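# Assemble two printed parts to match the stand's example

## Task

Join the two printed parts so the result looks like the completed assembly shown on the stand. The robot must not tip over or finish leaning, and nothing may be knocked over or moved outside the work area.

## Robot and tools

ROBOT. A Dexmate Vega. It has a three-wheeled base: two steerable, driven front wheels and a free rear caster. The torso has three links (thigh, shank, chest) that fold in a Z, set by torso_hip_rad, torso_knee_rad and torso_waist_rad. The chest carries a pan/tilt head with head_camera and two 7-joint arms. Each arm ends in a two-finger gripper with a wrist camera on the back of the hand. Seen from above the base is 0.70 m long and 0.63 m wide, and its front edge is 0.35 m ahead of the base origin. The robot starts in the stand posture (hip 0.469, knee 1.617, waist 1.048). Other presets are stand_high 0.78/1.57/0.44, lean_20 0.52/1.05/0.18, lean_45 0.52/1.05/-0.26 and low_lean_45 0/0/-0.79. Chest forward lean equals knee - hip - waist.

FRAMES. All positions are in metres. The base frame sits on the floor at the point the base spins about, 0.185 m behind the front axle. x points forward, y left, z up. left_hand and right_hand are reported in this frame. Each is the point between the fingers, 0.033 m back from the closed tips. In the hand's own axes the fingers run along z, close along y, and the back of the hand (camera side) faces -x. The odometry frame is the base frame as it was at the start. Heading is in rad, positive to the left.

move. This sends one action and returns the state, plus images for the cameras listed. An action is one of two kinds. The first is "base" and/or "joints", optionally with "speeds" or "min_time_s". The second is "target" alone, optionally with "min_time_s". A move with no action just reports the state and all images.
- base: an object with exactly one key, and it is a relative offset from where the base last reported itself. translate_m runs -2 to 2 m, forward positive. strafe_m runs -2 to 2 m, left positive; heading may drift about 0.02 rad. rotate_rad runs -3.2 to 3.2 rad, counter-clockwise from above positive. The front wheels steer first, which takes about 0.5 to 1.1 s.
- joints: one flat object holding absolute angle targets in rad, keyed by joint name. It covers torso, both arms, both grippers and head together; name only the joints you want to move. Arm key order is shoulder_pitch, shoulder_yaw, upper_arm_roll, elbow, forearm_roll, wrist_pitch, wrist_yaw. The signs are mirrored between arms. left_shoulder_pitch positive swings the arm down, right negative. left_wrist_pitch positive tips the hand down, right negative. Elbow runs -3.041 to 0.214; 0 is straight and negative bends. Grippers run 0 (shut) to 0.785. The head keys are head_pan_rad (positive left), head_tilt_rad and head_camera_tilt_rad (positive down). Folded arms (in key order) are left 1, 0.5, -0.6, -2.5, 0, -0.9, 0 and right -1, -0.5, 0.6, -2.5, 0, 0.9, 0. Fold them before going to low_lean_45.
- target: an absolute pose for one hand, in the base frame. side is "left" or "right", and x, y, z are in m (-3 to 3). pitch_deg runs -30 to 95, where 90 points the fingers down and 0 is level. heading_deg has 0 as fingers forward and + as counter-clockwise. roll_deg defaults to 0, where the jaw line is level. Heading and roll run -360 to 360. line_only true means a straight path or nothing. The status says reached (within 10 mm and 2 deg), short (with the error), or refused with a reason. After "short (part of ...)" resend the same target. Checks consider the robot only, not the scene, and the robot must be at rest. If no straight path passes, the arm takes an arc that can swing the elbow wide.
- speeds: per-action caps. translate_m 0.04 to 0.5 m/s (default 0.3), strafe_m 0.04 to 0.3, rotate_rad 0.1 to 0.6.
- min_time_s: 0.1 to 8 s, the shortest duration for arm and head motions.
- cameras: a list drawn from head_camera, left_wrist_camera, right_wrist_camera and all. When an action is sent, the default is none.

wait: seconds from 0 to 10, with nothing new commanded. cameras works as in move.
zoom_image: camera plus region [x0, y0, x1, y1] in pixels of the latest image, at most 504 on each side. The head image is 896x560 and the wrist images are 672x420.
read_manual: returns only the licence texts.
finished_scene: ends the scene permanently (scene 1). The assembly must stay correct without the robot.

RESULTS. The move line reads done or the worst status. base_status, joint_status, left_hand_status and right_hand_status give per-motion outcomes:
- off_target: stopped away from the target, may still push.
- contact_stop or time_out: the whole group (torso, or one arm) halts and holds.
- contact_stop_at_<key>: stopped along with a sibling joint.
- not_followed: a self-collision check withheld the arm; the result reads "joint command not followed" or "pose unreachable", often with a cause line.
- limit_stop_at_motor_heat: stopped by a heat fault.
- unfinished: the scene ended first.
on_its_own lists uncommanded behaviour. turned_by_wheels and turned_by_imu give rad turned since the last result. An IMU turn over 0.03 rad after a straight or sideways drive suggests the base hit something. base_tilt gives forward and right in degrees, with about 2 deg of error. Joint torques are listed in arm order, positive toward larger angles. Motor temperatures are given per arm: MOTOR HOT appears at 65 C, and an OVER-TEMPERATURE FAULT at 80 C halts that arm for 30 to 60 s. A refused move or wait cancels the later move, wait and finished_scene calls in the same reply.

GRIPPER. Open pads form a V. At angle a they are about 0.24*a - 0.002 m apart at the hand point and 0.3*a - 0.002 at the tips. The fingers are soft, so the reported angle does not prove a grasp. The grip force grows the further the command is below the object's width. Squeezing too hard can eject a part, and thin items are held weakly.

AVOID. Nothing prevents the robot from tipping, and a fallen robot cannot get up. Keep loads close and drive gently when the chest leans forward. The two arms must never press or strike each other, fingers included, and never close a gripper on the other hand. Under joints, nothing but contact keeps an arm off the body. After any stop, move the arm away before it heats up. Contact torque at the load limits (142 N m shoulder, 76 upper arm roll and elbow, 23.7 wrist and forearm) causes a 10 s torque fault. The base does not stop at furniture, so approach slowly. Head pan is safe only with head_tilt_rad at or below 0 and head_camera_tilt_rad between -1.1 and 0.9. Do not drop parts, release them while moving, or knock anything out of the work area.

Each tool is called after "Call:" as name(argument=value, ...) on one line, values as JSON.

## Session

Call:
move()

Scene clock: 0.00 s.
Joint torques (N m): no reading
Motor temperatures (°C): left_arm=[31 29 29 30 32 37 40] | right_arm=[29 29 30 33 35 37 35]
base_odometry: x=+0.000 y=+0.000 heading=+0.000
turned_by_wheels: +0.000
turned_by_imu: +0.000
base_tilt: forward=-0.5 right=+0.1
base_status: not commanded
joint_positions: torso_hip_rad=+0.469 torso_knee_rad=+1.617 torso_waist_rad=+1.048 left_shoulder_pitch_rad=+2.208 left_shoulder_yaw_rad=+0.019 left_upper_arm_roll_rad=-0.010 left_elbow_rad=-1.105 left_forearm_roll_rad=-0.012 left_wrist_pitch_rad=-0.481 left_wrist_yaw_rad=-0.018 left_gripper_rad=+0.005 right_shoulder_pitch_rad=-2.202 right_shoulder_yaw_rad=+0.012 right_upper_arm_roll_rad=+0.007 right_elbow_rad=-1.107 right_forearm_roll_rad=-0.015 right_wrist_pitch_rad=+0.483 right_wrist_yaw_rad=+0.000 right_gripper_rad=+0.005 head_pan_rad=+0.000 head_tilt_rad=+0.000 head_camera_tilt_rad=+0.000
joint_status: not commanded
chest: x=-0.0111 y=+0.0000 z=+1.4155 quat_wxyz=(+0.999, +0.000, +0.050, +0.000) (m; base frame)
left_hand: x=+0.1672 y=+0.2407 z=+0.6208 quat_wxyz=(+0.412, +0.004, +0.911, +0.000) pitch_deg=+41.3 heading_deg=-0.2 roll_deg=+0.4 back=up (m; base frame)
right_hand: x=+0.1739 y=-0.2265 z=+0.6230 quat_wxyz=(+0.417, +0.000, +0.909, +0.000) pitch_deg=+40.8 heading_deg=+0.0 roll_deg=-0.1 back=up (m; base frame)
pictures: head_camera, left_wrist_camera, right_wrist_camera

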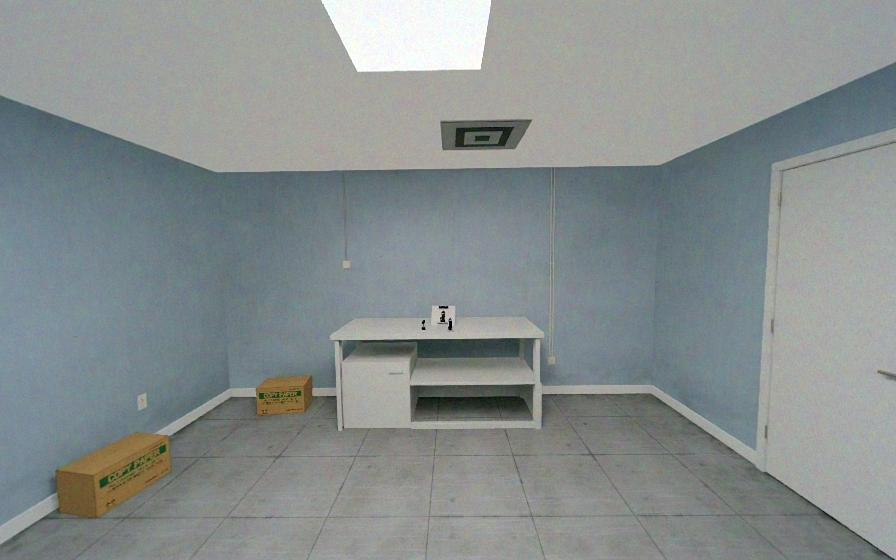

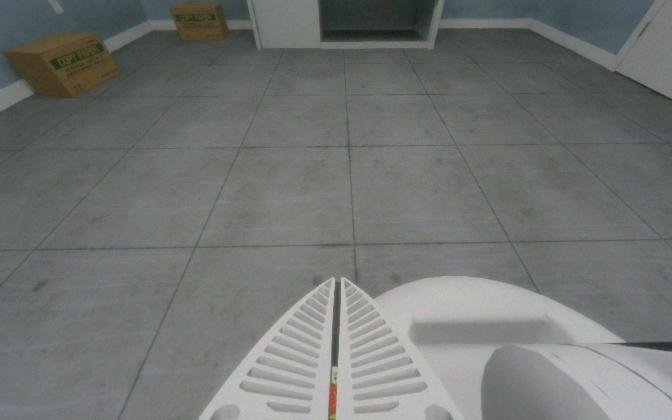

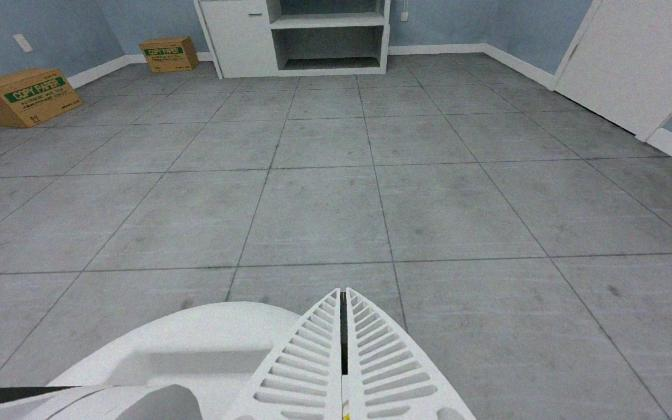

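Call:
zoom_image(camera="head_camera", region=[380, 290, 500, 360])

Call:
zoom_image(camera="head_camera", region=[310, 290, 570, 440])

Scaled by 4.200 from the camera's 896x560 image, which has a finer 960x600 frame.

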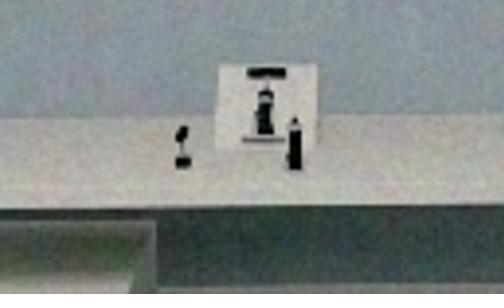

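Scaled by 1.938 from the camera's 896x560 image, which has a finer 960x600 frame.

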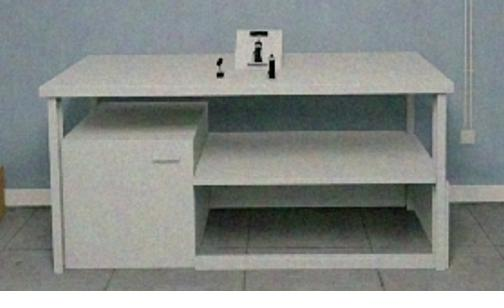

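Call:
move(base={"translate_m": 1.2}, joints={"head_camera_tilt_rad": 0.25}, cameras=["all"])

Scene clock: 9.23 s.
Joint torques (N m): left_arm=[4.06 0.69 -0.38 -2.85 0.16 -0.78 0.04] | right_arm=[-3.98 0.18 0.54 -3.41 -0.03 0.81 -0.11]
move: done
base_odometry: x=+1.200 y=-0.001 heading=+0.001
turned_by_wheels: +0.001
turned_by_imu: -0.002
base_tilt: forward=-0.2 right=+0.1
base_status: done
joint_positions: torso_hip_rad=+0.469 torso_knee_rad=+1.617 torso_waist_rad=+1.048 left_shoulder_pitch_rad=+2.208 left_shoulder_yaw_rad=+0.019 left_upper_arm_roll_rad=-0.010 left_elbow_rad=-1.105 left_forearm_roll_rad=-0.012 left_wrist_pitch_rad=-0.481 left_wrist_yaw_rad=-0.018 left_gripper_rad=+0.005 right_shoulder_pitch_rad=-2.202 right_shoulder_yaw_rad=+0.012 right_upper_arm_roll_rad=+0.007 right_elbow_rad=-1.107 right_forearm_roll_rad=-0.015 right_wrist_pitch_rad=+0.483 right_wrist_yaw_rad=+0.000 right_gripper_rad=+0.005 head_pan_rad=+0.000 head_tilt_rad=+0.000 head_camera_tilt_rad=+0.250
joint_status: all done
chest: x=-0.0111 y=+0.0000 z=+1.4155 quat_wxyz=(+0.999, +0.000, +0.050, +0.000) (m; base frame)
left_hand: x=+0.1672 y=+0.2407 z=+0.6208 quat_wxyz=(+0.412, +0.004, +0.911, +0.000) pitch_deg=+41.3 heading_deg=-0.2 roll_deg=+0.4 back=up (m; base frame)
right_hand: x=+0.1739 y=-0.2265 z=+0.6230 quat_wxyz=(+0.417, -0.001, +0.909, +0.000) pitch_deg=+40.8 heading_deg=+0.0 roll_deg=-0.1 back=up (m; base frame)
pictures: head_camera, left_wrist_camera, right_wrist_camera

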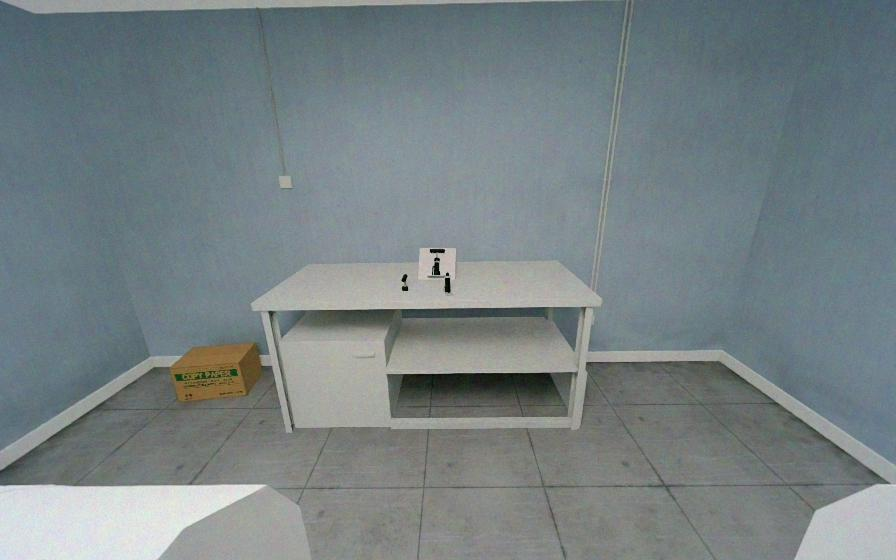

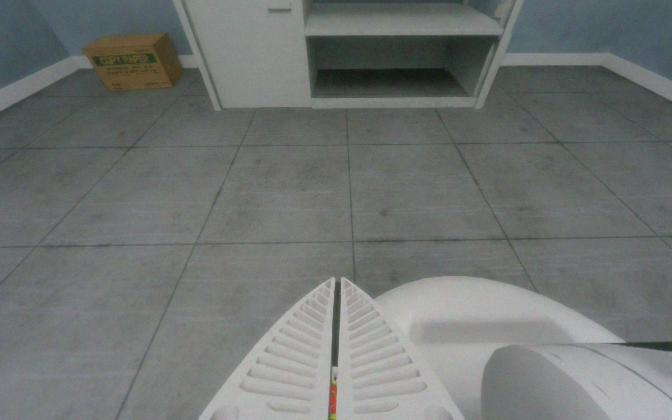

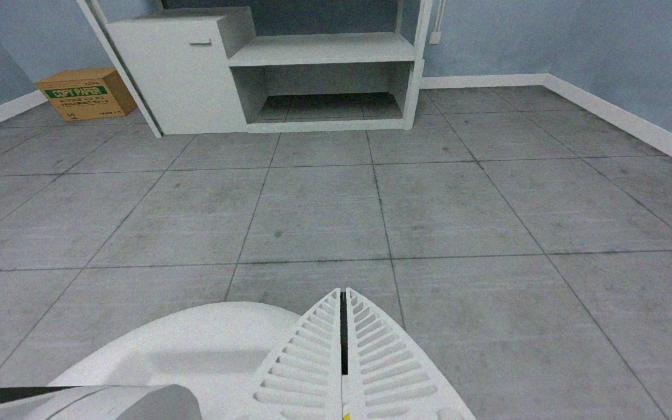

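Call:
zoom_image(camera="head_camera", region=[390, 235, 490, 305])

Scaled by 5.040 from the camera's 896x560 image, which has a finer 960x600 frame.

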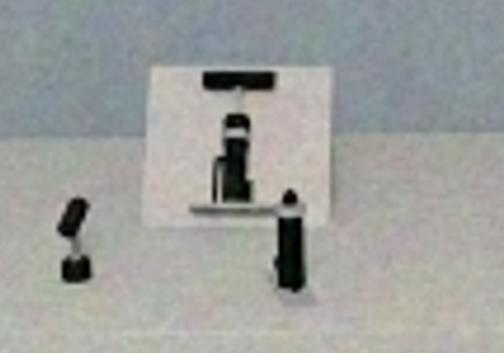

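Call:
move(target={"side": "left", "x": 0.45, "y": 0.3, "z": 1.35, "pitch_deg": 0, "heading_deg": 0})

Call:
move(target={"side": "right", "x": 0.45, "y": -0.3, "z": 1.35, "pitch_deg": 0, "heading_deg": 0}, cameras=["all"])

Scene clock: 23.57 s.
Joint torques (N m): left_arm=[-9.86 -6.21 4.38 -0.07 -0.26 -0.78 -0.92] | right_arm=[-6.01 0.88 0.04 -3.23 -0.24 1.72 0.02]
move: short
base_odometry: x=+1.200 y=-0.001 heading=+0.001
turned_by_wheels: +0.000
turned_by_imu: -0.004
base_tilt: forward=-0.5 right=+0.0
base_status: not commanded
joint_positions: torso_hip_rad=+0.469 torso_knee_rad=+1.617 torso_waist_rad=+1.048 left_shoulder_pitch_rad=-0.852 left_shoulder_yaw_rad=+0.769 left_upper_arm_roll_rad=-1.662 left_elbow_rad=-2.364 left_forearm_roll_rad=+1.670 left_wrist_pitch_rad=+0.539 left_wrist_yaw_rad=-0.861 left_gripper_rad=+0.005 right_shoulder_pitch_rad=-2.202 right_shoulder_yaw_rad=+0.012 right_upper_arm_roll_rad=+0.007 right_elbow_rad=-1.107 right_forearm_roll_rad=-0.015 right_wrist_pitch_rad=+0.483 right_wrist_yaw_rad=+0.000 right_gripper_rad=+0.005 head_pan_rad=+0.000 head_tilt_rad=+0.000 head_camera_tilt_rad=+0.250
joint_status: not commanded
chest: x=-0.0111 y=+0.0000 z=+1.4155 quat_wxyz=(+0.999, +0.000, +0.050, +0.000) (m; base frame)
left_hand: x=-0.0774 y=+0.7221 z=+1.0610 quat_wxyz=(+0.371, -0.920, +0.106, +0.070) pitch_deg=+45.7 heading_deg=+94.0 roll_deg=-72.8 back=up (m; base frame)
left_hand_status: short (part of a checked arc of 12.8 s [a long move; over the whole arc the hand travels 3.68 m to end 0.78 m from its start, up to 0.89 m off the straight line; left_shoulder_pitch_rad turns most, 3.98 rad; on the way or at its end the hand turns up to 180 deg from its attitude at the start], the rest not played, planned for 9.9 s): 735 mm and 106.1 deg off.
right_hand: x=+0.1739 y=-0.2265 z=+0.6230 quat_wxyz=(+0.417, +0.000, +0.909, +0.000) pitch_deg=+40.8 heading_deg=+0.0 roll_deg=-0.1 back=up (m; base frame)
pictures: none

Scene clock: 34.90 s.
Joint torques (N m): left_arm=[-11.05 -7.63 4.34 1.38 -0.46 -0.24 -1.22] | right_arm=[10.23 8.05 -1.97 -0.9 0.85 0.93 0.71]
move: short
base_odometry: x=+1.200 y=-0.001 heading=+0.001
turned_by_wheels: +0.000
turned_by_imu: -0.003
base_tilt: forward=-0.2 right=+0.3
base_status: not commanded
joint_positions: torso_hip_rad=+0.469 torso_knee_rad=+1.617 torso_waist_rad=+1.048 left_shoulder_pitch_rad=-0.857 left_shoulder_yaw_rad=+0.771 left_upper_arm_roll_rad=-1.664 left_elbow_rad=-2.365 left_forearm_roll_rad=+1.673 left_wrist_pitch_rad=+0.540 left_wrist_yaw_rad=-0.862 left_gripper_rad=+0.005 right_shoulder_pitch_rad=+0.859 right_shoulder_yaw_rad=-0.764 right_upper_arm_roll_rad=+1.663 right_elbow_rad=-2.366 right_forearm_roll_rad=-1.680 right_wrist_pitch_rad=-0.540 right_wrist_yaw_rad=+0.858 right_gripper_rad=+0.005 head_pan_rad=+0.000 head_tilt_rad=+0.000 head_camera_tilt_rad=+0.250
joint_status: not commanded
chest: x=-0.0111 y=+0.0000 z=+1.4155 quat_wxyz=(+0.999, +0.000, +0.050, +0.000) (m; base frame)
left_hand: x=-0.0744 y=+0.7202 z=+1.0590 quat_wxyz=(+0.369, -0.921, +0.106, +0.066) pitch_deg=+45.9 heading_deg=+93.5 roll_deg=-73.4 (m; base frame)
right_hand: x=-0.0709 y=-0.7203 z=+1.0596 quat_wxyz=(+0.368, +0.921, +0.110, -0.063) pitch_deg=+46.1 heading_deg=-93.0 roll_deg=+73.4 (m; base frame)
right_hand_status: short (part of a checked arc of 12.8 s [a long move; over the whole arc the hand travels 3.67 m to end 0.78 m from its start, up to 0.89 m off the straight line; right_shoulder_pitch_rad turns most, 3.97 rad; on the way or at its end the hand turns up to 180 deg from its attitude at the start], the rest not played, planned for 9.9 s): 730 mm and 105.3 deg off.
pictures: head_camera, left_wrist_camera, right_wrist_camera

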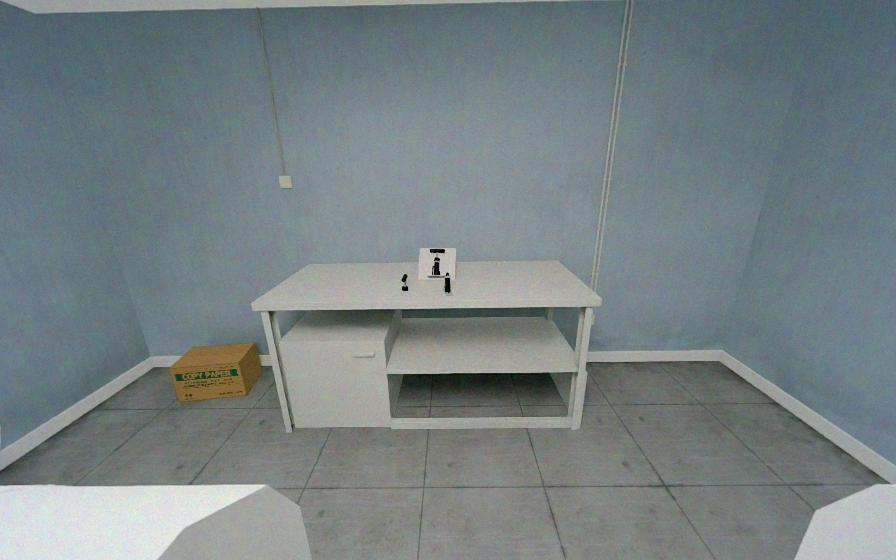

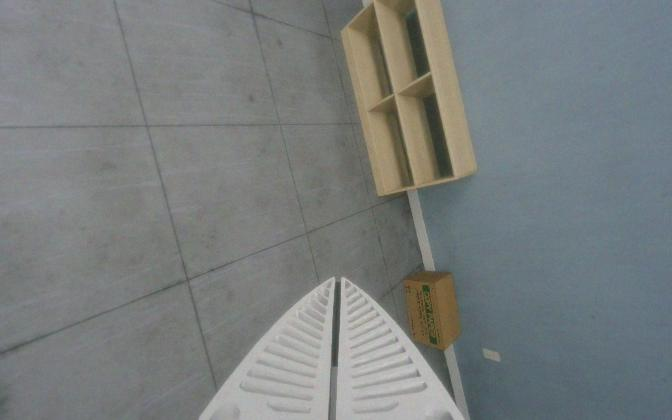

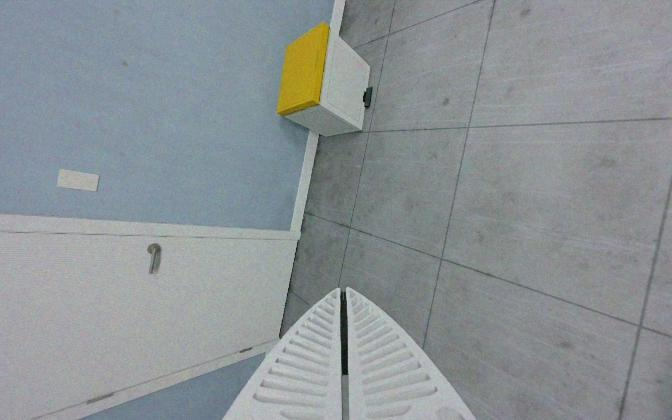

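Call:
move(joints={"left_shoulder_pitch_rad": 0.68, "left_shoulder_yaw_rad": 0.39, "left_upper_arm_roll_rad": -0.84, "left_elbow_rad": -1.75, "left_forearm_roll_rad": 0.83, "left_wrist_pitch_rad": 0.03, "left_wrist_yaw_rad": -0.44, "right_shoulder_pitch_rad": -0.68, "right_shoulder_yaw_rad": -0.39, "right_upper_arm_roll_rad": 0.84, "right_elbow_rad": -1.75, "right_forearm_roll_rad": -0.83, "right_wrist_pitch_rad": -0.03, "right_wrist_yaw_rad": 0.44})

Call:
move(joints={"left_shoulder_pitch_rad": 1.8, "left_shoulder_yaw_rad": 0.0, "left_upper_arm_roll_rad": 0.0, "left_elbow_rad": -2.2, "left_forearm_roll_rad": 0.0, "left_wrist_pitch_rad": 0.3, "left_wrist_yaw_rad": 0.0, "right_shoulder_pitch_rad": -1.8, "right_shoulder_yaw_rad": 0.0, "right_upper_arm_roll_rad": 0.0, "right_elbow_rad": -2.2, "right_forearm_roll_rad": 0.0, "right_wrist_pitch_rad": -0.3, "right_wrist_yaw_rad": 0.0}, cameras=["all"])

Scene clock: 43.70 s.
Joint torques (N m): left_arm=[-8.04 6.98 6.11 -3.08 -0.79 -1.53 1.26] | right_arm=[9.54 -7.65 -6.71 -4.01 0.56 0.57 -0.88]
move: done
base_odometry: x=+1.200 y=-0.001 heading=+0.001
turned_by_wheels: +0.000
turned_by_imu: -0.002
base_tilt: forward=-0.2 right=+0.4
base_status: not commanded
joint_positions: torso_hip_rad=+0.469 torso_knee_rad=+1.617 torso_waist_rad=+1.048 left_shoulder_pitch_rad=+0.675 left_shoulder_yaw_rad=+0.391 left_upper_arm_roll_rad=-0.843 left_elbow_rad=-1.752 left_forearm_roll_rad=+0.833 left_wrist_pitch_rad=+0.032 left_wrist_yaw_rad=-0.442 left_gripper_rad=+0.005 right_shoulder_pitch_rad=-0.675 right_shoulder_yaw_rad=-0.391 right_upper_arm_roll_rad=+0.843 right_elbow_rad=-1.752 right_forearm_roll_rad=-0.833 right_wrist_pitch_rad=-0.032 right_wrist_yaw_rad=+0.442 right_gripper_rad=+0.005 head_pan_rad=+0.000 head_tilt_rad=+0.000 head_camera_tilt_rad=+0.250
joint_status: all done
chest: x=-0.0111 y=+0.0000 z=+1.4155 quat_wxyz=(+0.999, +0.000, +0.050, +0.000) (m; base frame)
left_hand: x=+0.4652 y=+0.7780 z=+1.6873 quat_wxyz=(+0.686, -0.037, +0.431, +0.586) pitch_deg=-38.8 heading_deg=+45.4 roll_deg=+35.6 back=up (m; base frame)
right_hand: x=+0.4648 y=-0.7783 z=+1.6874 quat_wxyz=(+0.686, +0.037, +0.430, -0.586) pitch_deg=-38.8 heading_deg=-45.5 roll_deg=-35.5 back=up (m; base frame)
pictures: none

Scene clock: 48.90 s.
Joint torques (N m): left_arm=[-1.4 -3.92 2.3 -7.62 -0.46 -2.35 0.26] | right_arm=[3.88 -0.94 -2.74 -8.81 0.36 1.05 -0.44]
move: done
base_odometry: x=+1.200 y=-0.001 heading=+0.001
turned_by_wheels: +0.000
turned_by_imu: -0.001
base_tilt: forward=-0.2 right=+0.1
base_status: not commanded
joint_positions: torso_hip_rad=+0.469 torso_knee_rad=+1.617 torso_waist_rad=+1.048 left_shoulder_pitch_rad=+1.795 left_shoulder_yaw_rad=+0.002 left_upper_arm_roll_rad=-0.004 left_elbow_rad=-2.197 left_forearm_roll_rad=+0.004 left_wrist_pitch_rad=+0.299 left_wrist_yaw_rad=-0.002 left_gripper_rad=+0.005 right_shoulder_pitch_rad=-1.795 right_shoulder_yaw_rad=-0.002 right_upper_arm_roll_rad=+0.004 right_elbow_rad=-2.197 right_forearm_roll_rad=-0.004 right_wrist_pitch_rad=-0.299 right_wrist_yaw_rad=+0.002 right_gripper_rad=+0.005 head_pan_rad=+0.000 head_tilt_rad=+0.000 head_camera_tilt_rad=+0.250
joint_status: all done
chest: x=-0.0111 y=+0.0000 z=+1.4155 quat_wxyz=(+0.999, +0.000, +0.050, +0.000) (m; base frame)
left_hand: x=+0.5973 y=+0.2316 z=+1.1381 quat_wxyz=(+0.708, +0.002, +0.706, +0.003) pitch_deg=-0.2 heading_deg=+0.1 roll_deg=+0.4 back=up (m; base frame)
right_hand: x=+0.5973 y=-0.2319 z=+1.1381 quat_wxyz=(+0.708, -0.002, +0.706, -0.003) pitch_deg=-0.2 heading_deg=-0.1 roll_deg=-0.4 back=up (m; base frame)
pictures: head_camera, left_wrist_camera, right_wrist_camera

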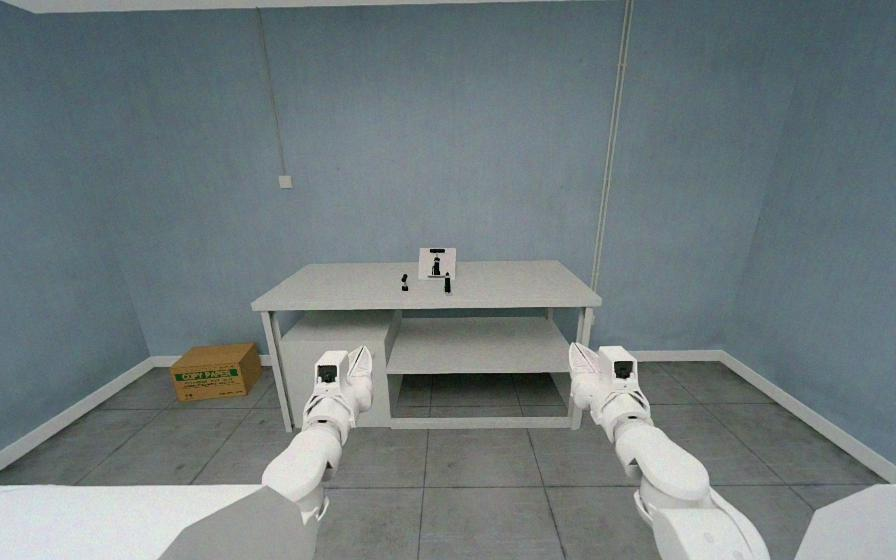

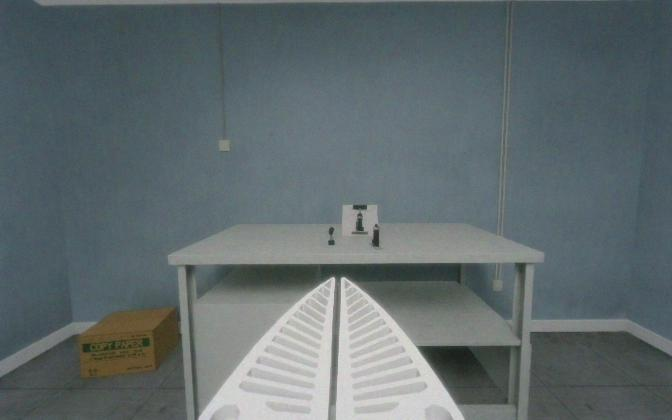

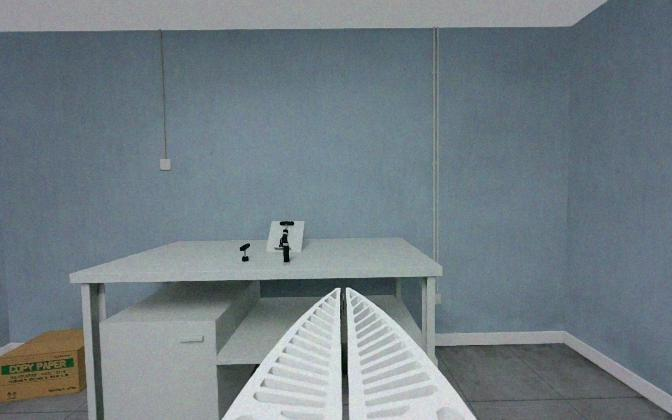

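Call:
move(base={"translate_m": 0.6}, joints={"head_camera_tilt_rad": 0.45}, cameras=["all"])

Scene clock: 54.87 s.
Joint torques (N m): left_arm=[-3.53 -1.83 0.88 -6.4 0.26 -2.19 0.28] | right_arm=[2.72 1.94 -2.58 -9.12 0.57 1.58 -0.19]
move: done
base_odometry: x=+1.800 y=-0.001 heading=+0.001
turned_by_wheels: +0.000
turned_by_imu: -0.002
base_tilt: forward=-0.1 right=+0.3
base_status: done
joint_positions: torso_hip_rad=+0.469 torso_knee_rad=+1.617 torso_waist_rad=+1.048 left_shoulder_pitch_rad=+1.800 left_shoulder_yaw_rad=+0.000 left_upper_arm_roll_rad=+0.000 left_elbow_rad=-2.200 left_forearm_roll_rad=+0.000 left_wrist_pitch_rad=+0.300 left_wrist_yaw_rad=+0.000 left_gripper_rad=+0.005 right_shoulder_pitch_rad=-1.800 right_shoulder_yaw_rad=+0.000 right_upper_arm_roll_rad=+0.000 right_elbow_rad=-2.200 right_forearm_roll_rad=+0.000 right_wrist_pitch_rad=-0.300 right_wrist_yaw_rad=+0.000 right_gripper_rad=+0.005 head_pan_rad=+0.000 head_tilt_rad=+0.000 head_camera_tilt_rad=+0.450
joint_status: all done
chest: x=-0.0110 y=+0.0000 z=+1.4155 quat_wxyz=(+0.999, +0.000, +0.050, +0.000) (m; base frame)
left_hand: x=+0.5960 y=+0.2293 z=+1.1360 quat_wxyz=(+0.707, +0.000, +0.707, +0.000) pitch_deg=+0.0 heading_deg=+0.0 roll_deg=+0.0 back=up (m; base frame)
right_hand: x=+0.5960 y=-0.2297 z=+1.1360 quat_wxyz=(+0.707, +0.000, +0.707, +0.000) pitch_deg=+0.0 heading_deg=+0.0 roll_deg=+0.0 back=up (m; base frame)
pictures: head_camera, left_wrist_camera, right_wrist_camera

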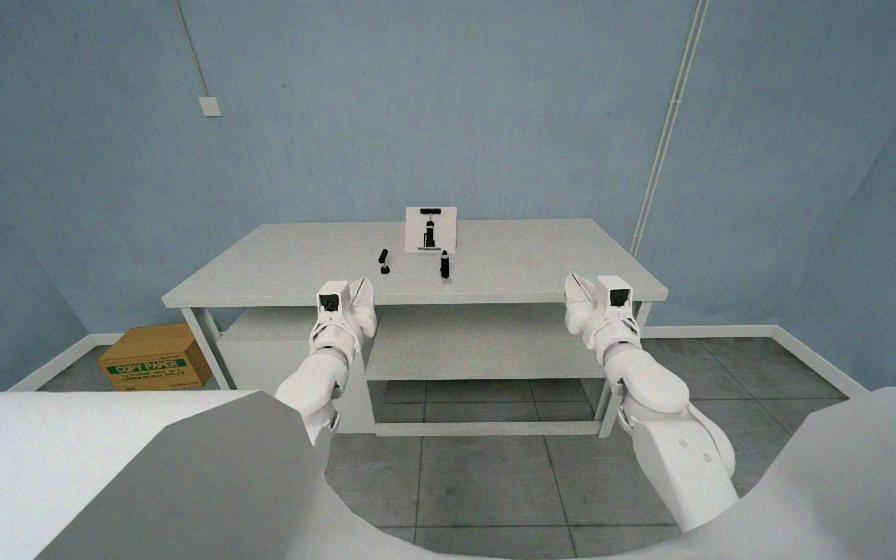

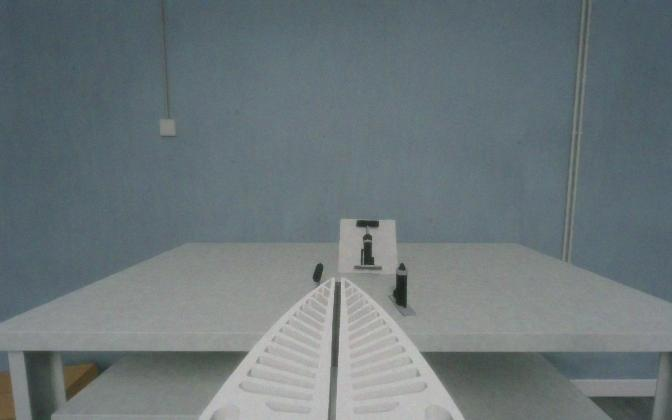

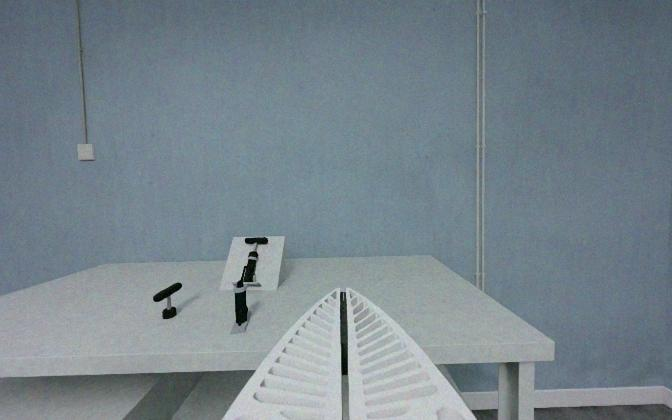

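Call:
zoom_image(camera="right_wrist_camera", region=[140, 220, 300, 350])

Call:
zoom_image(camera="left_wrist_camera", region=[290, 200, 430, 330])

Call:
zoom_image(camera="head_camera", region=[360, 195, 480, 295])

Scaled by 3.150 from the camera's 672x420 image, which has a finer 960x600 frame.

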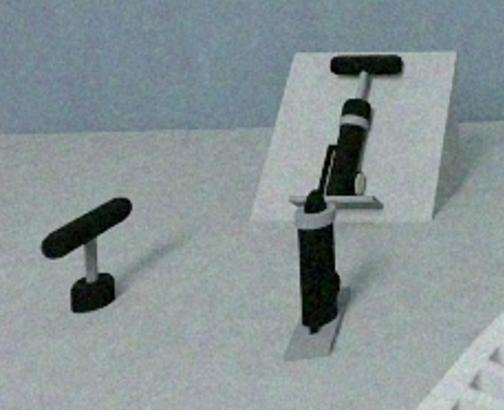

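Scaled by 3.600 from the camera's 672x420 image, which has a finer 960x600 frame.

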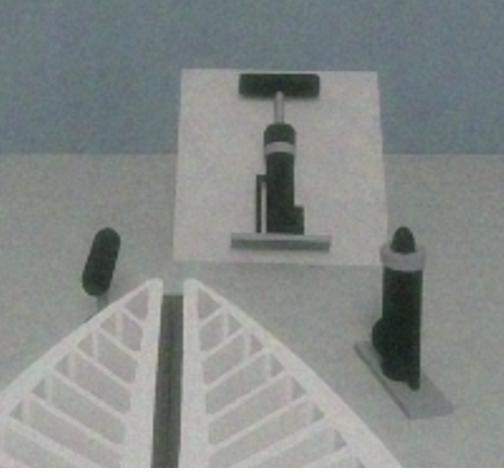

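Scaled by 4.200 from the camera's 896x560 image, which has a finer 960x600 frame.

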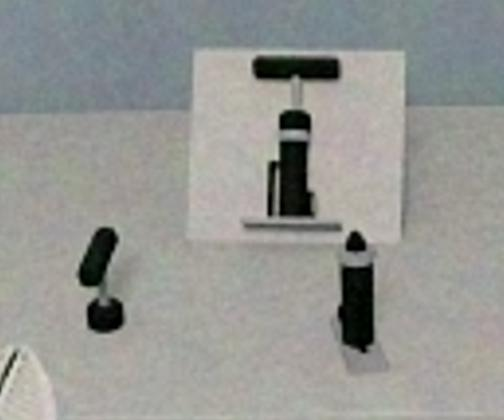

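Call:
move(base={"translate_m": 0.45}, joints={"head_camera_tilt_rad": 0.7}, speeds={"translate_m": 0.15}, cameras=["all"])

Scene clock: 69.17 s.
Joint torques (N m): left_arm=[-3.03 -0.34 1.64 -5.86 -0.32 -1.59 0.47] | right_arm=[3.93 2.82 -3.08 -9.24 0.17 2.5 -0.13]
move: done
base_odometry: x=+2.250 y=-0.001 heading=+0.001
turned_by_wheels: +0.000
turned_by_imu: -0.002
base_tilt: forward=-0.3 right=+0.2
base_status: done
joint_positions: torso_hip_rad=+0.469 torso_knee_rad=+1.617 torso_waist_rad=+1.048 left_shoulder_pitch_rad=+1.800 left_shoulder_yaw_rad=+0.000 left_upper_arm_roll_rad=+0.000 left_elbow_rad=-2.200 left_forearm_roll_rad=+0.000 left_wrist_pitch_rad=+0.300 left_wrist_yaw_rad=+0.000 left_gripper_rad=+0.005 right_shoulder_pitch_rad=-1.800 right_shoulder_yaw_rad=+0.000 right_upper_arm_roll_rad=+0.000 right_elbow_rad=-2.200 right_forearm_roll_rad=+0.000 right_wrist_pitch_rad=-0.300 right_wrist_yaw_rad=+0.000 right_gripper_rad=+0.005 head_pan_rad=+0.000 head_tilt_rad=+0.000 head_camera_tilt_rad=+0.700
joint_status: all done
chest: x=-0.0110 y=+0.0000 z=+1.4155 quat_wxyz=(+0.999, +0.000, +0.050, +0.000) (m; base frame)
left_hand: x=+0.5960 y=+0.2293 z=+1.1361 quat_wxyz=(+0.707, +0.000, +0.707, +0.000) pitch_deg=+0.0 heading_deg=+0.0 roll_deg=+0.0 back=up (m; base frame)
right_hand: x=+0.5960 y=-0.2297 z=+1.1360 quat_wxyz=(+0.707, +0.000, +0.707, +0.000) pitch_deg=+0.0 heading_deg=+0.0 roll_deg=+0.0 back=up (m; base frame)
pictures: head_camera, left_wrist_camera, right_wrist_camera

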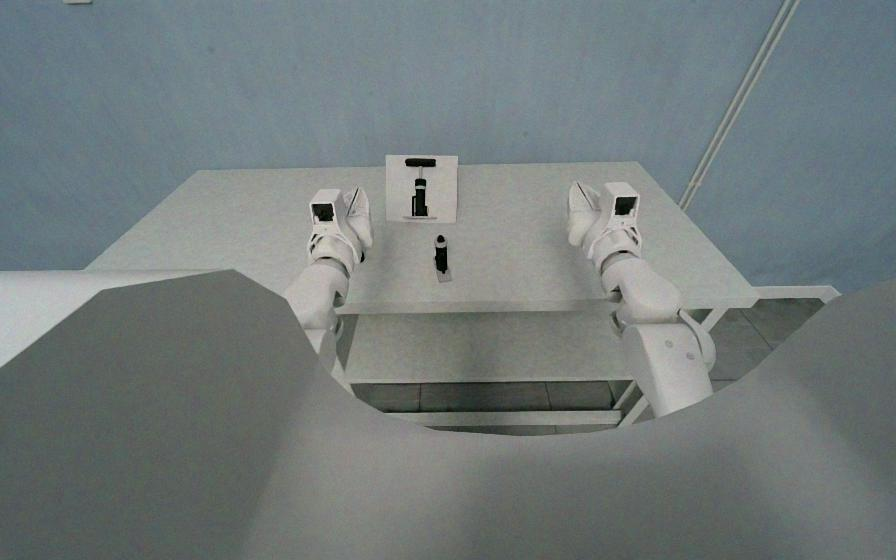

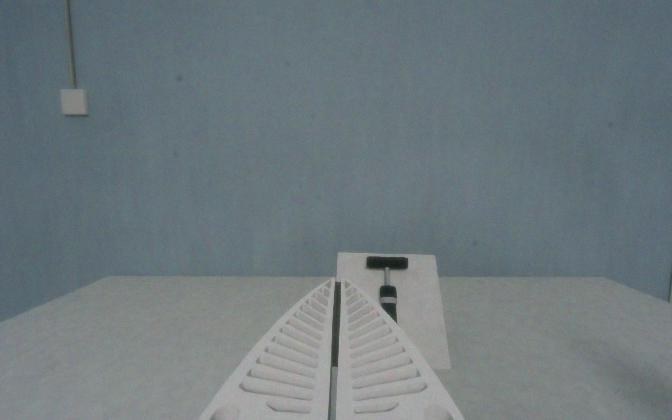

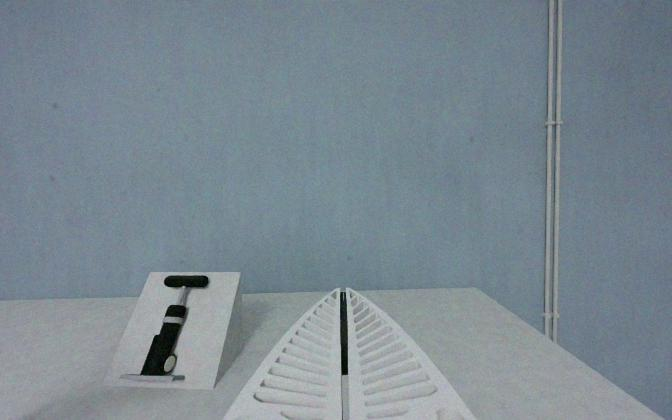

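Call:
zoom_image(camera="right_wrist_camera", region=[90, 260, 260, 400])

Call:
zoom_image(camera="left_wrist_camera", region=[320, 240, 460, 370])

Call:
zoom_image(camera="head_camera", region=[340, 145, 500, 295])

Scaled by 2.965 from the camera's 672x420 image, which has a finer 960x600 frame.

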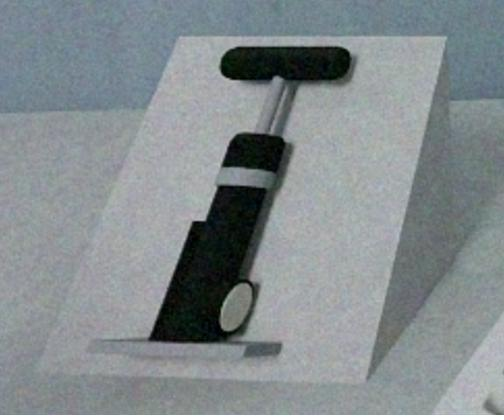

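Scaled by 3.600 from the camera's 672x420 image, which has a finer 960x600 frame.

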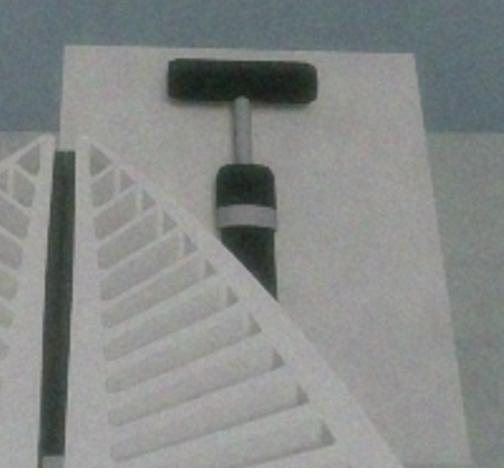

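Scaled by 3.150 from the camera's 896x560 image, which has a finer 960x600 frame.

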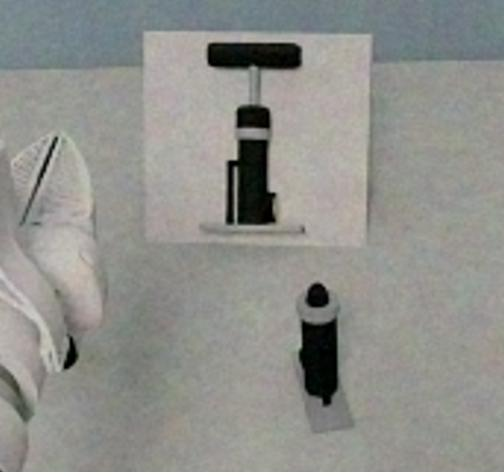

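Call:
move(base={"translate_m": 0.1}, speeds={"translate_m": 0.1}, cameras=["all"])

Scene clock: 72.93 s.
Joint torques (N m): left_arm=[-3.3 -0.12 2.06 -7.09 -0.24 -1.34 0.4] | right_arm=[2.76 1.5 -1.97 -9.38 0.04 1.38 -0.31]
move: done
base_odometry: x=+2.350 y=-0.001 heading=+0.002
turned_by_wheels: +0.000
turned_by_imu: -0.001
base_tilt: forward=-0.6 right=+0.0
base_status: done
joint_positions: torso_hip_rad=+0.469 torso_knee_rad=+1.617 torso_waist_rad=+1.048 left_shoulder_pitch_rad=+1.800 left_shoulder_yaw_rad=+0.000 left_upper_arm_roll_rad=+0.000 left_elbow_rad=-2.200 left_forearm_roll_rad=+0.000 left_wrist_pitch_rad=+0.300 left_wrist_yaw_rad=+0.000 left_gripper_rad=+0.005 right_shoulder_pitch_rad=-1.800 right_shoulder_yaw_rad=+0.000 right_upper_arm_roll_rad=+0.000 right_elbow_rad=-2.200 right_forearm_roll_rad=+0.000 right_wrist_pitch_rad=-0.300 right_wrist_yaw_rad=+0.000 right_gripper_rad=+0.005 head_pan_rad=+0.000 head_tilt_rad=+0.000 head_camera_tilt_rad=+0.700
joint_status: not commanded
chest: x=-0.0110 y=+0.0000 z=+1.4155 quat_wxyz=(+0.999, +0.000, +0.050, +0.000) (m; base frame)
left_hand: x=+0.5960 y=+0.2293 z=+1.1361 quat_wxyz=(+0.707, +0.000, +0.707, +0.000) pitch_deg=+0.0 heading_deg=+0.0 roll_deg=+0.0 back=up (m; base frame)
right_hand: x=+0.5960 y=-0.2297 z=+1.1360 quat_wxyz=(+0.707, +0.000, +0.707, +0.000) pitch_deg=+0.0 heading_deg=+0.0 roll_deg=+0.0 back=up (m; base frame)
pictures: head_camera, left_wrist_camera, right_wrist_camera

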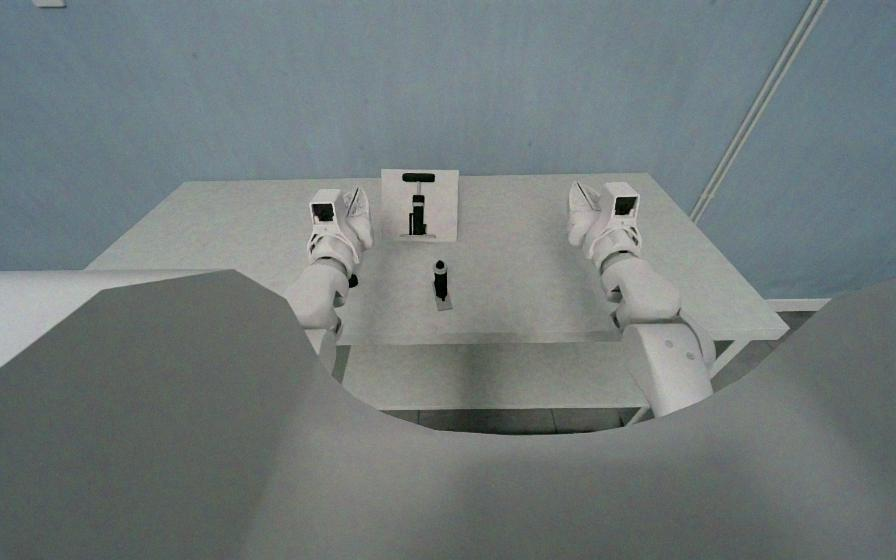

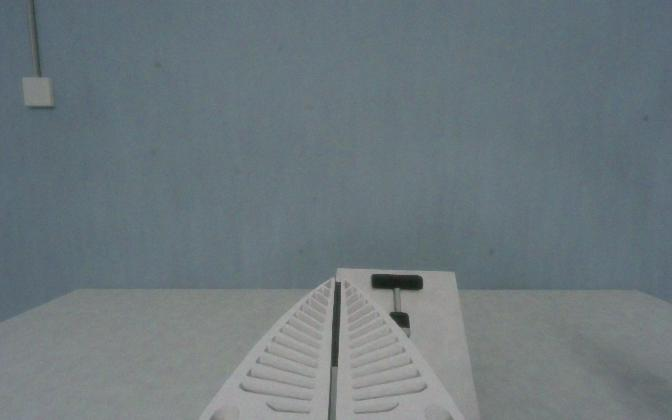

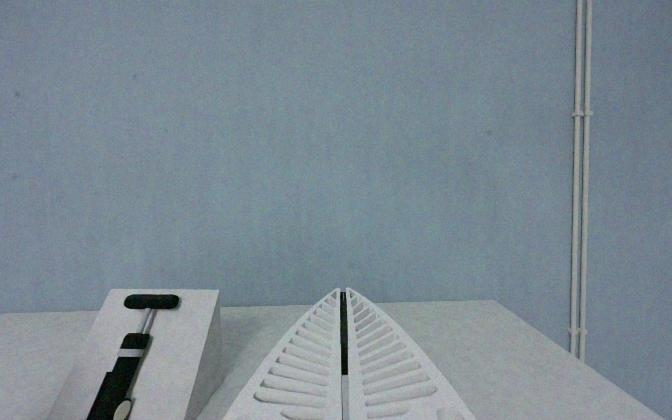

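Call:
move(target={"side": "left", "x": 0.42, "y": 0.3, "z": 1.12, "pitch_deg": 50, "heading_deg": 0})

Call:
move(target={"side": "right", "x": 0.4, "y": -0.03, "z": 1.12, "pitch_deg": 50, "heading_deg": 0}, cameras=["all"])

Scene clock: 79.27 s.
Joint torques (N m): left_arm=[-1.61 13.93 -9.52 -0.6 0.34 0.87 -0.07] | right_arm=[4.01 0.42 -3.15 -8.38 0.07 1.7 -0.01]
move: done
base_odometry: x=+2.350 y=-0.001 heading=+0.002
turned_by_wheels: +0.000
turned_by_imu: -0.002
base_tilt: forward=-0.3 right=+0.2
base_status: not commanded
joint_positions: torso_hip_rad=+0.469 torso_knee_rad=+1.617 torso_waist_rad=+1.048 left_shoulder_pitch_rad=+2.006 left_shoulder_yaw_rad=+1.223 left_upper_arm_roll_rad=-0.660 left_elbow_rad=-2.504 left_forearm_roll_rad=+0.821 left_wrist_pitch_rad=-0.822 left_wrist_yaw_rad=-1.206 left_gripper_rad=+0.005 right_shoulder_pitch_rad=-1.800 right_shoulder_yaw_rad=+0.000 right_upper_arm_roll_rad=+0.000 right_elbow_rad=-2.200 right_forearm_roll_rad=+0.000 right_wrist_pitch_rad=-0.300 right_wrist_yaw_rad=+0.000 right_gripper_rad=+0.005 head_pan_rad=+0.000 head_tilt_rad=+0.000 head_camera_tilt_rad=+0.700
joint_status: not commanded
chest: x=-0.0110 y=+0.0000 z=+1.4155 quat_wxyz=(+0.999, +0.000, +0.050, +0.000) (m; base frame)
left_hand: x=+0.4196 y=+0.2978 z=+1.1190 quat_wxyz=(+0.006, +0.940, +0.003, +0.341) pitch_deg=+50.1 heading_deg=-0.8 roll_deg=-1.2 back=down (m; base frame)
left_hand_status: reached (checked arc [the straight line was blocked; over the whole arc the hand travels 0.47 m to end 0.19 m from its start, up to 0.15 m off the straight line; left_shoulder_yaw_rad turns most, 1.23 rad; on the way or at its end the hand turns up to 180 deg from its attitude at the start], planned for 4.2 s): 2 mm and 0.8 deg off.
right_hand: x=+0.5960 y=-0.2297 z=+1.1360 quat_wxyz=(+0.707, +0.000, +0.707, +0.000) pitch_deg=+0.0 heading_deg=+0.0 roll_deg=+0.0 back=up (m; base frame)
pictures: none

Scene clock: 79.57 s.
Joint torques (N m): left_arm=[-0.41 12.71 -10.03 -1.18 0.31 0.53 0.01] | right_arm=[2.85 2.3 -2.96 -9.41 0.24 1.95 -0.25]
move: refused
base_odometry: x=+2.350 y=-0.001 heading=+0.002
turned_by_wheels: +0.000
turned_by_imu: +0.000
base_tilt: forward=-0.3 right=+0.3
base_status: not commanded
joint_positions: torso_hip_rad=+0.469 torso_knee_rad=+1.617 torso_waist_rad=+1.048 left_shoulder_pitch_rad=+2.006 left_shoulder_yaw_rad=+1.225 left_upper_arm_roll_rad=-0.661 left_elbow_rad=-2.505 left_forearm_roll_rad=+0.823 left_wrist_pitch_rad=-0.824 left_wrist_yaw_rad=-1.208 left_gripper_rad=+0.005 right_shoulder_pitch_rad=-1.800 right_shoulder_yaw_rad=+0.000 right_upper_arm_roll_rad=+0.000 right_elbow_rad=-2.200 right_forearm_roll_rad=+0.000 right_wrist_pitch_rad=-0.300 right_wrist_yaw_rad=+0.000 right_gripper_rad=+0.005 head_pan_rad=+0.000 head_tilt_rad=+0.000 head_camera_tilt_rad=+0.700
joint_status: not commanded
chest: x=-0.0110 y=+0.0000 z=+1.4155 quat_wxyz=(+0.999, +0.000, +0.050, +0.000) (m; base frame)
left_hand: x=+0.4198 y=+0.2989 z=+1.1194 quat_wxyz=(+0.003, +0.940, +0.002, +0.341) pitch_deg=+50.1 heading_deg=-0.4 roll_deg=-0.6 back=down (m; base frame)
right_hand: x=+0.5960 y=-0.2297 z=+1.1360 quat_wxyz=(+0.707, +0.000, +0.707, +0.000) pitch_deg=+0.0 heading_deg=+0.0 roll_deg=+0.0 back=up (m; base frame)
right_hand_status: refused: neither the straight line nor an arc passes: the line comes too near the robot; the best arc brings the right finger within 1.9 cm of the left wrist (limit 2.0). Nothing moved.
pictures: head_camera, left_wrist_camera, right_wrist_camera

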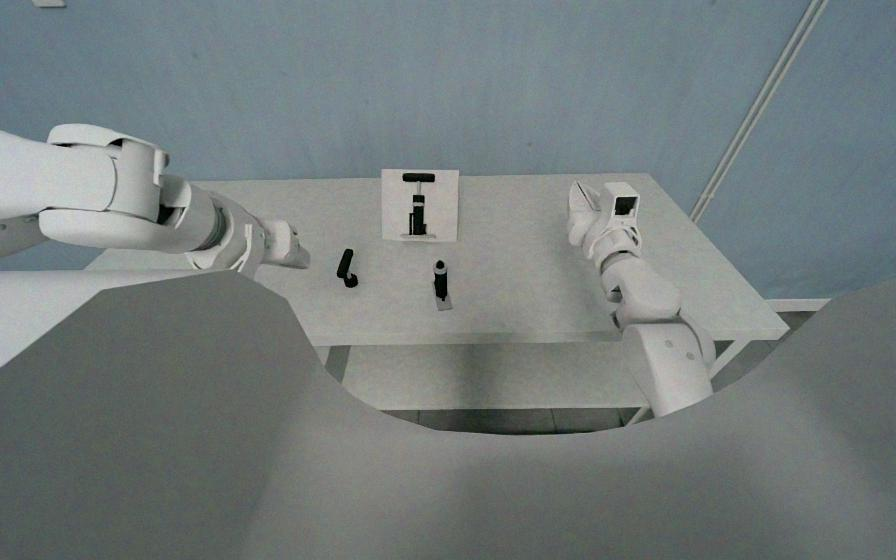

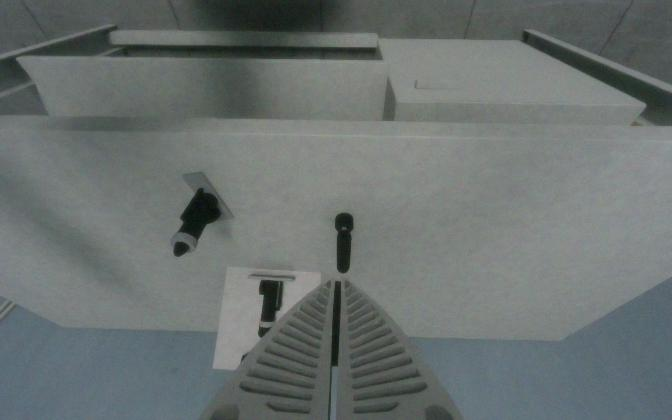

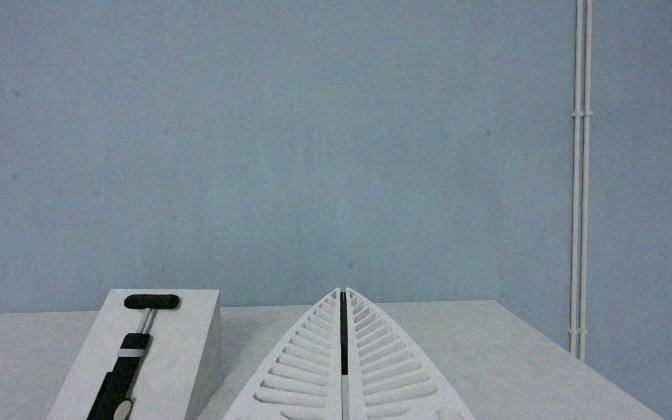

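Call:
zoom_image(camera="left_wrist_camera", region=[150, 150, 400, 300])

Call:
zoom_image(camera="head_camera", region=[320, 230, 480, 330])

Scaled by 2.016 from the camera's 672x420 image, which has a finer 960x600 frame.

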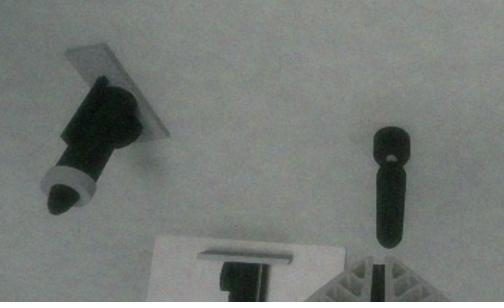

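Scaled by 3.150 from the camera's 896x560 image, which has a finer 960x600 frame.

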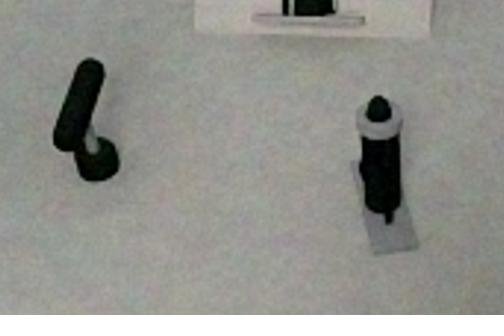

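Call:
zoom_image(camera="head_camera", region=[540, 160, 660, 280])

Call:
zoom_image(camera="head_camera", region=[200, 200, 360, 300])

Scaled by 4.200 from the camera's 896x560 image, which has a finer 960x600 frame.

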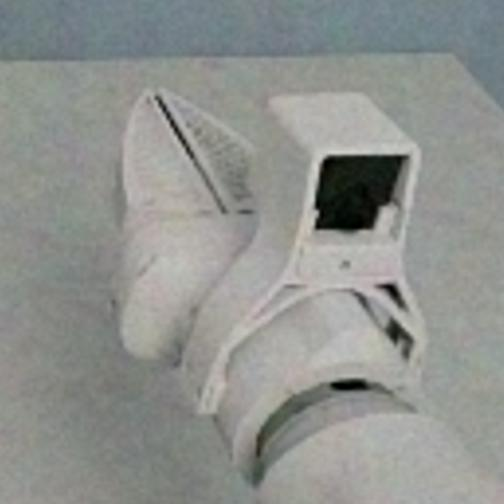

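Scaled by 3.150 from the camera's 896x560 image, which has a finer 960x600 frame.

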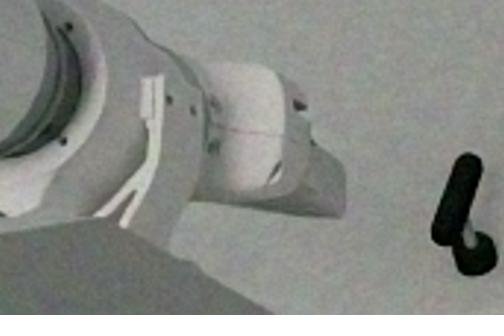

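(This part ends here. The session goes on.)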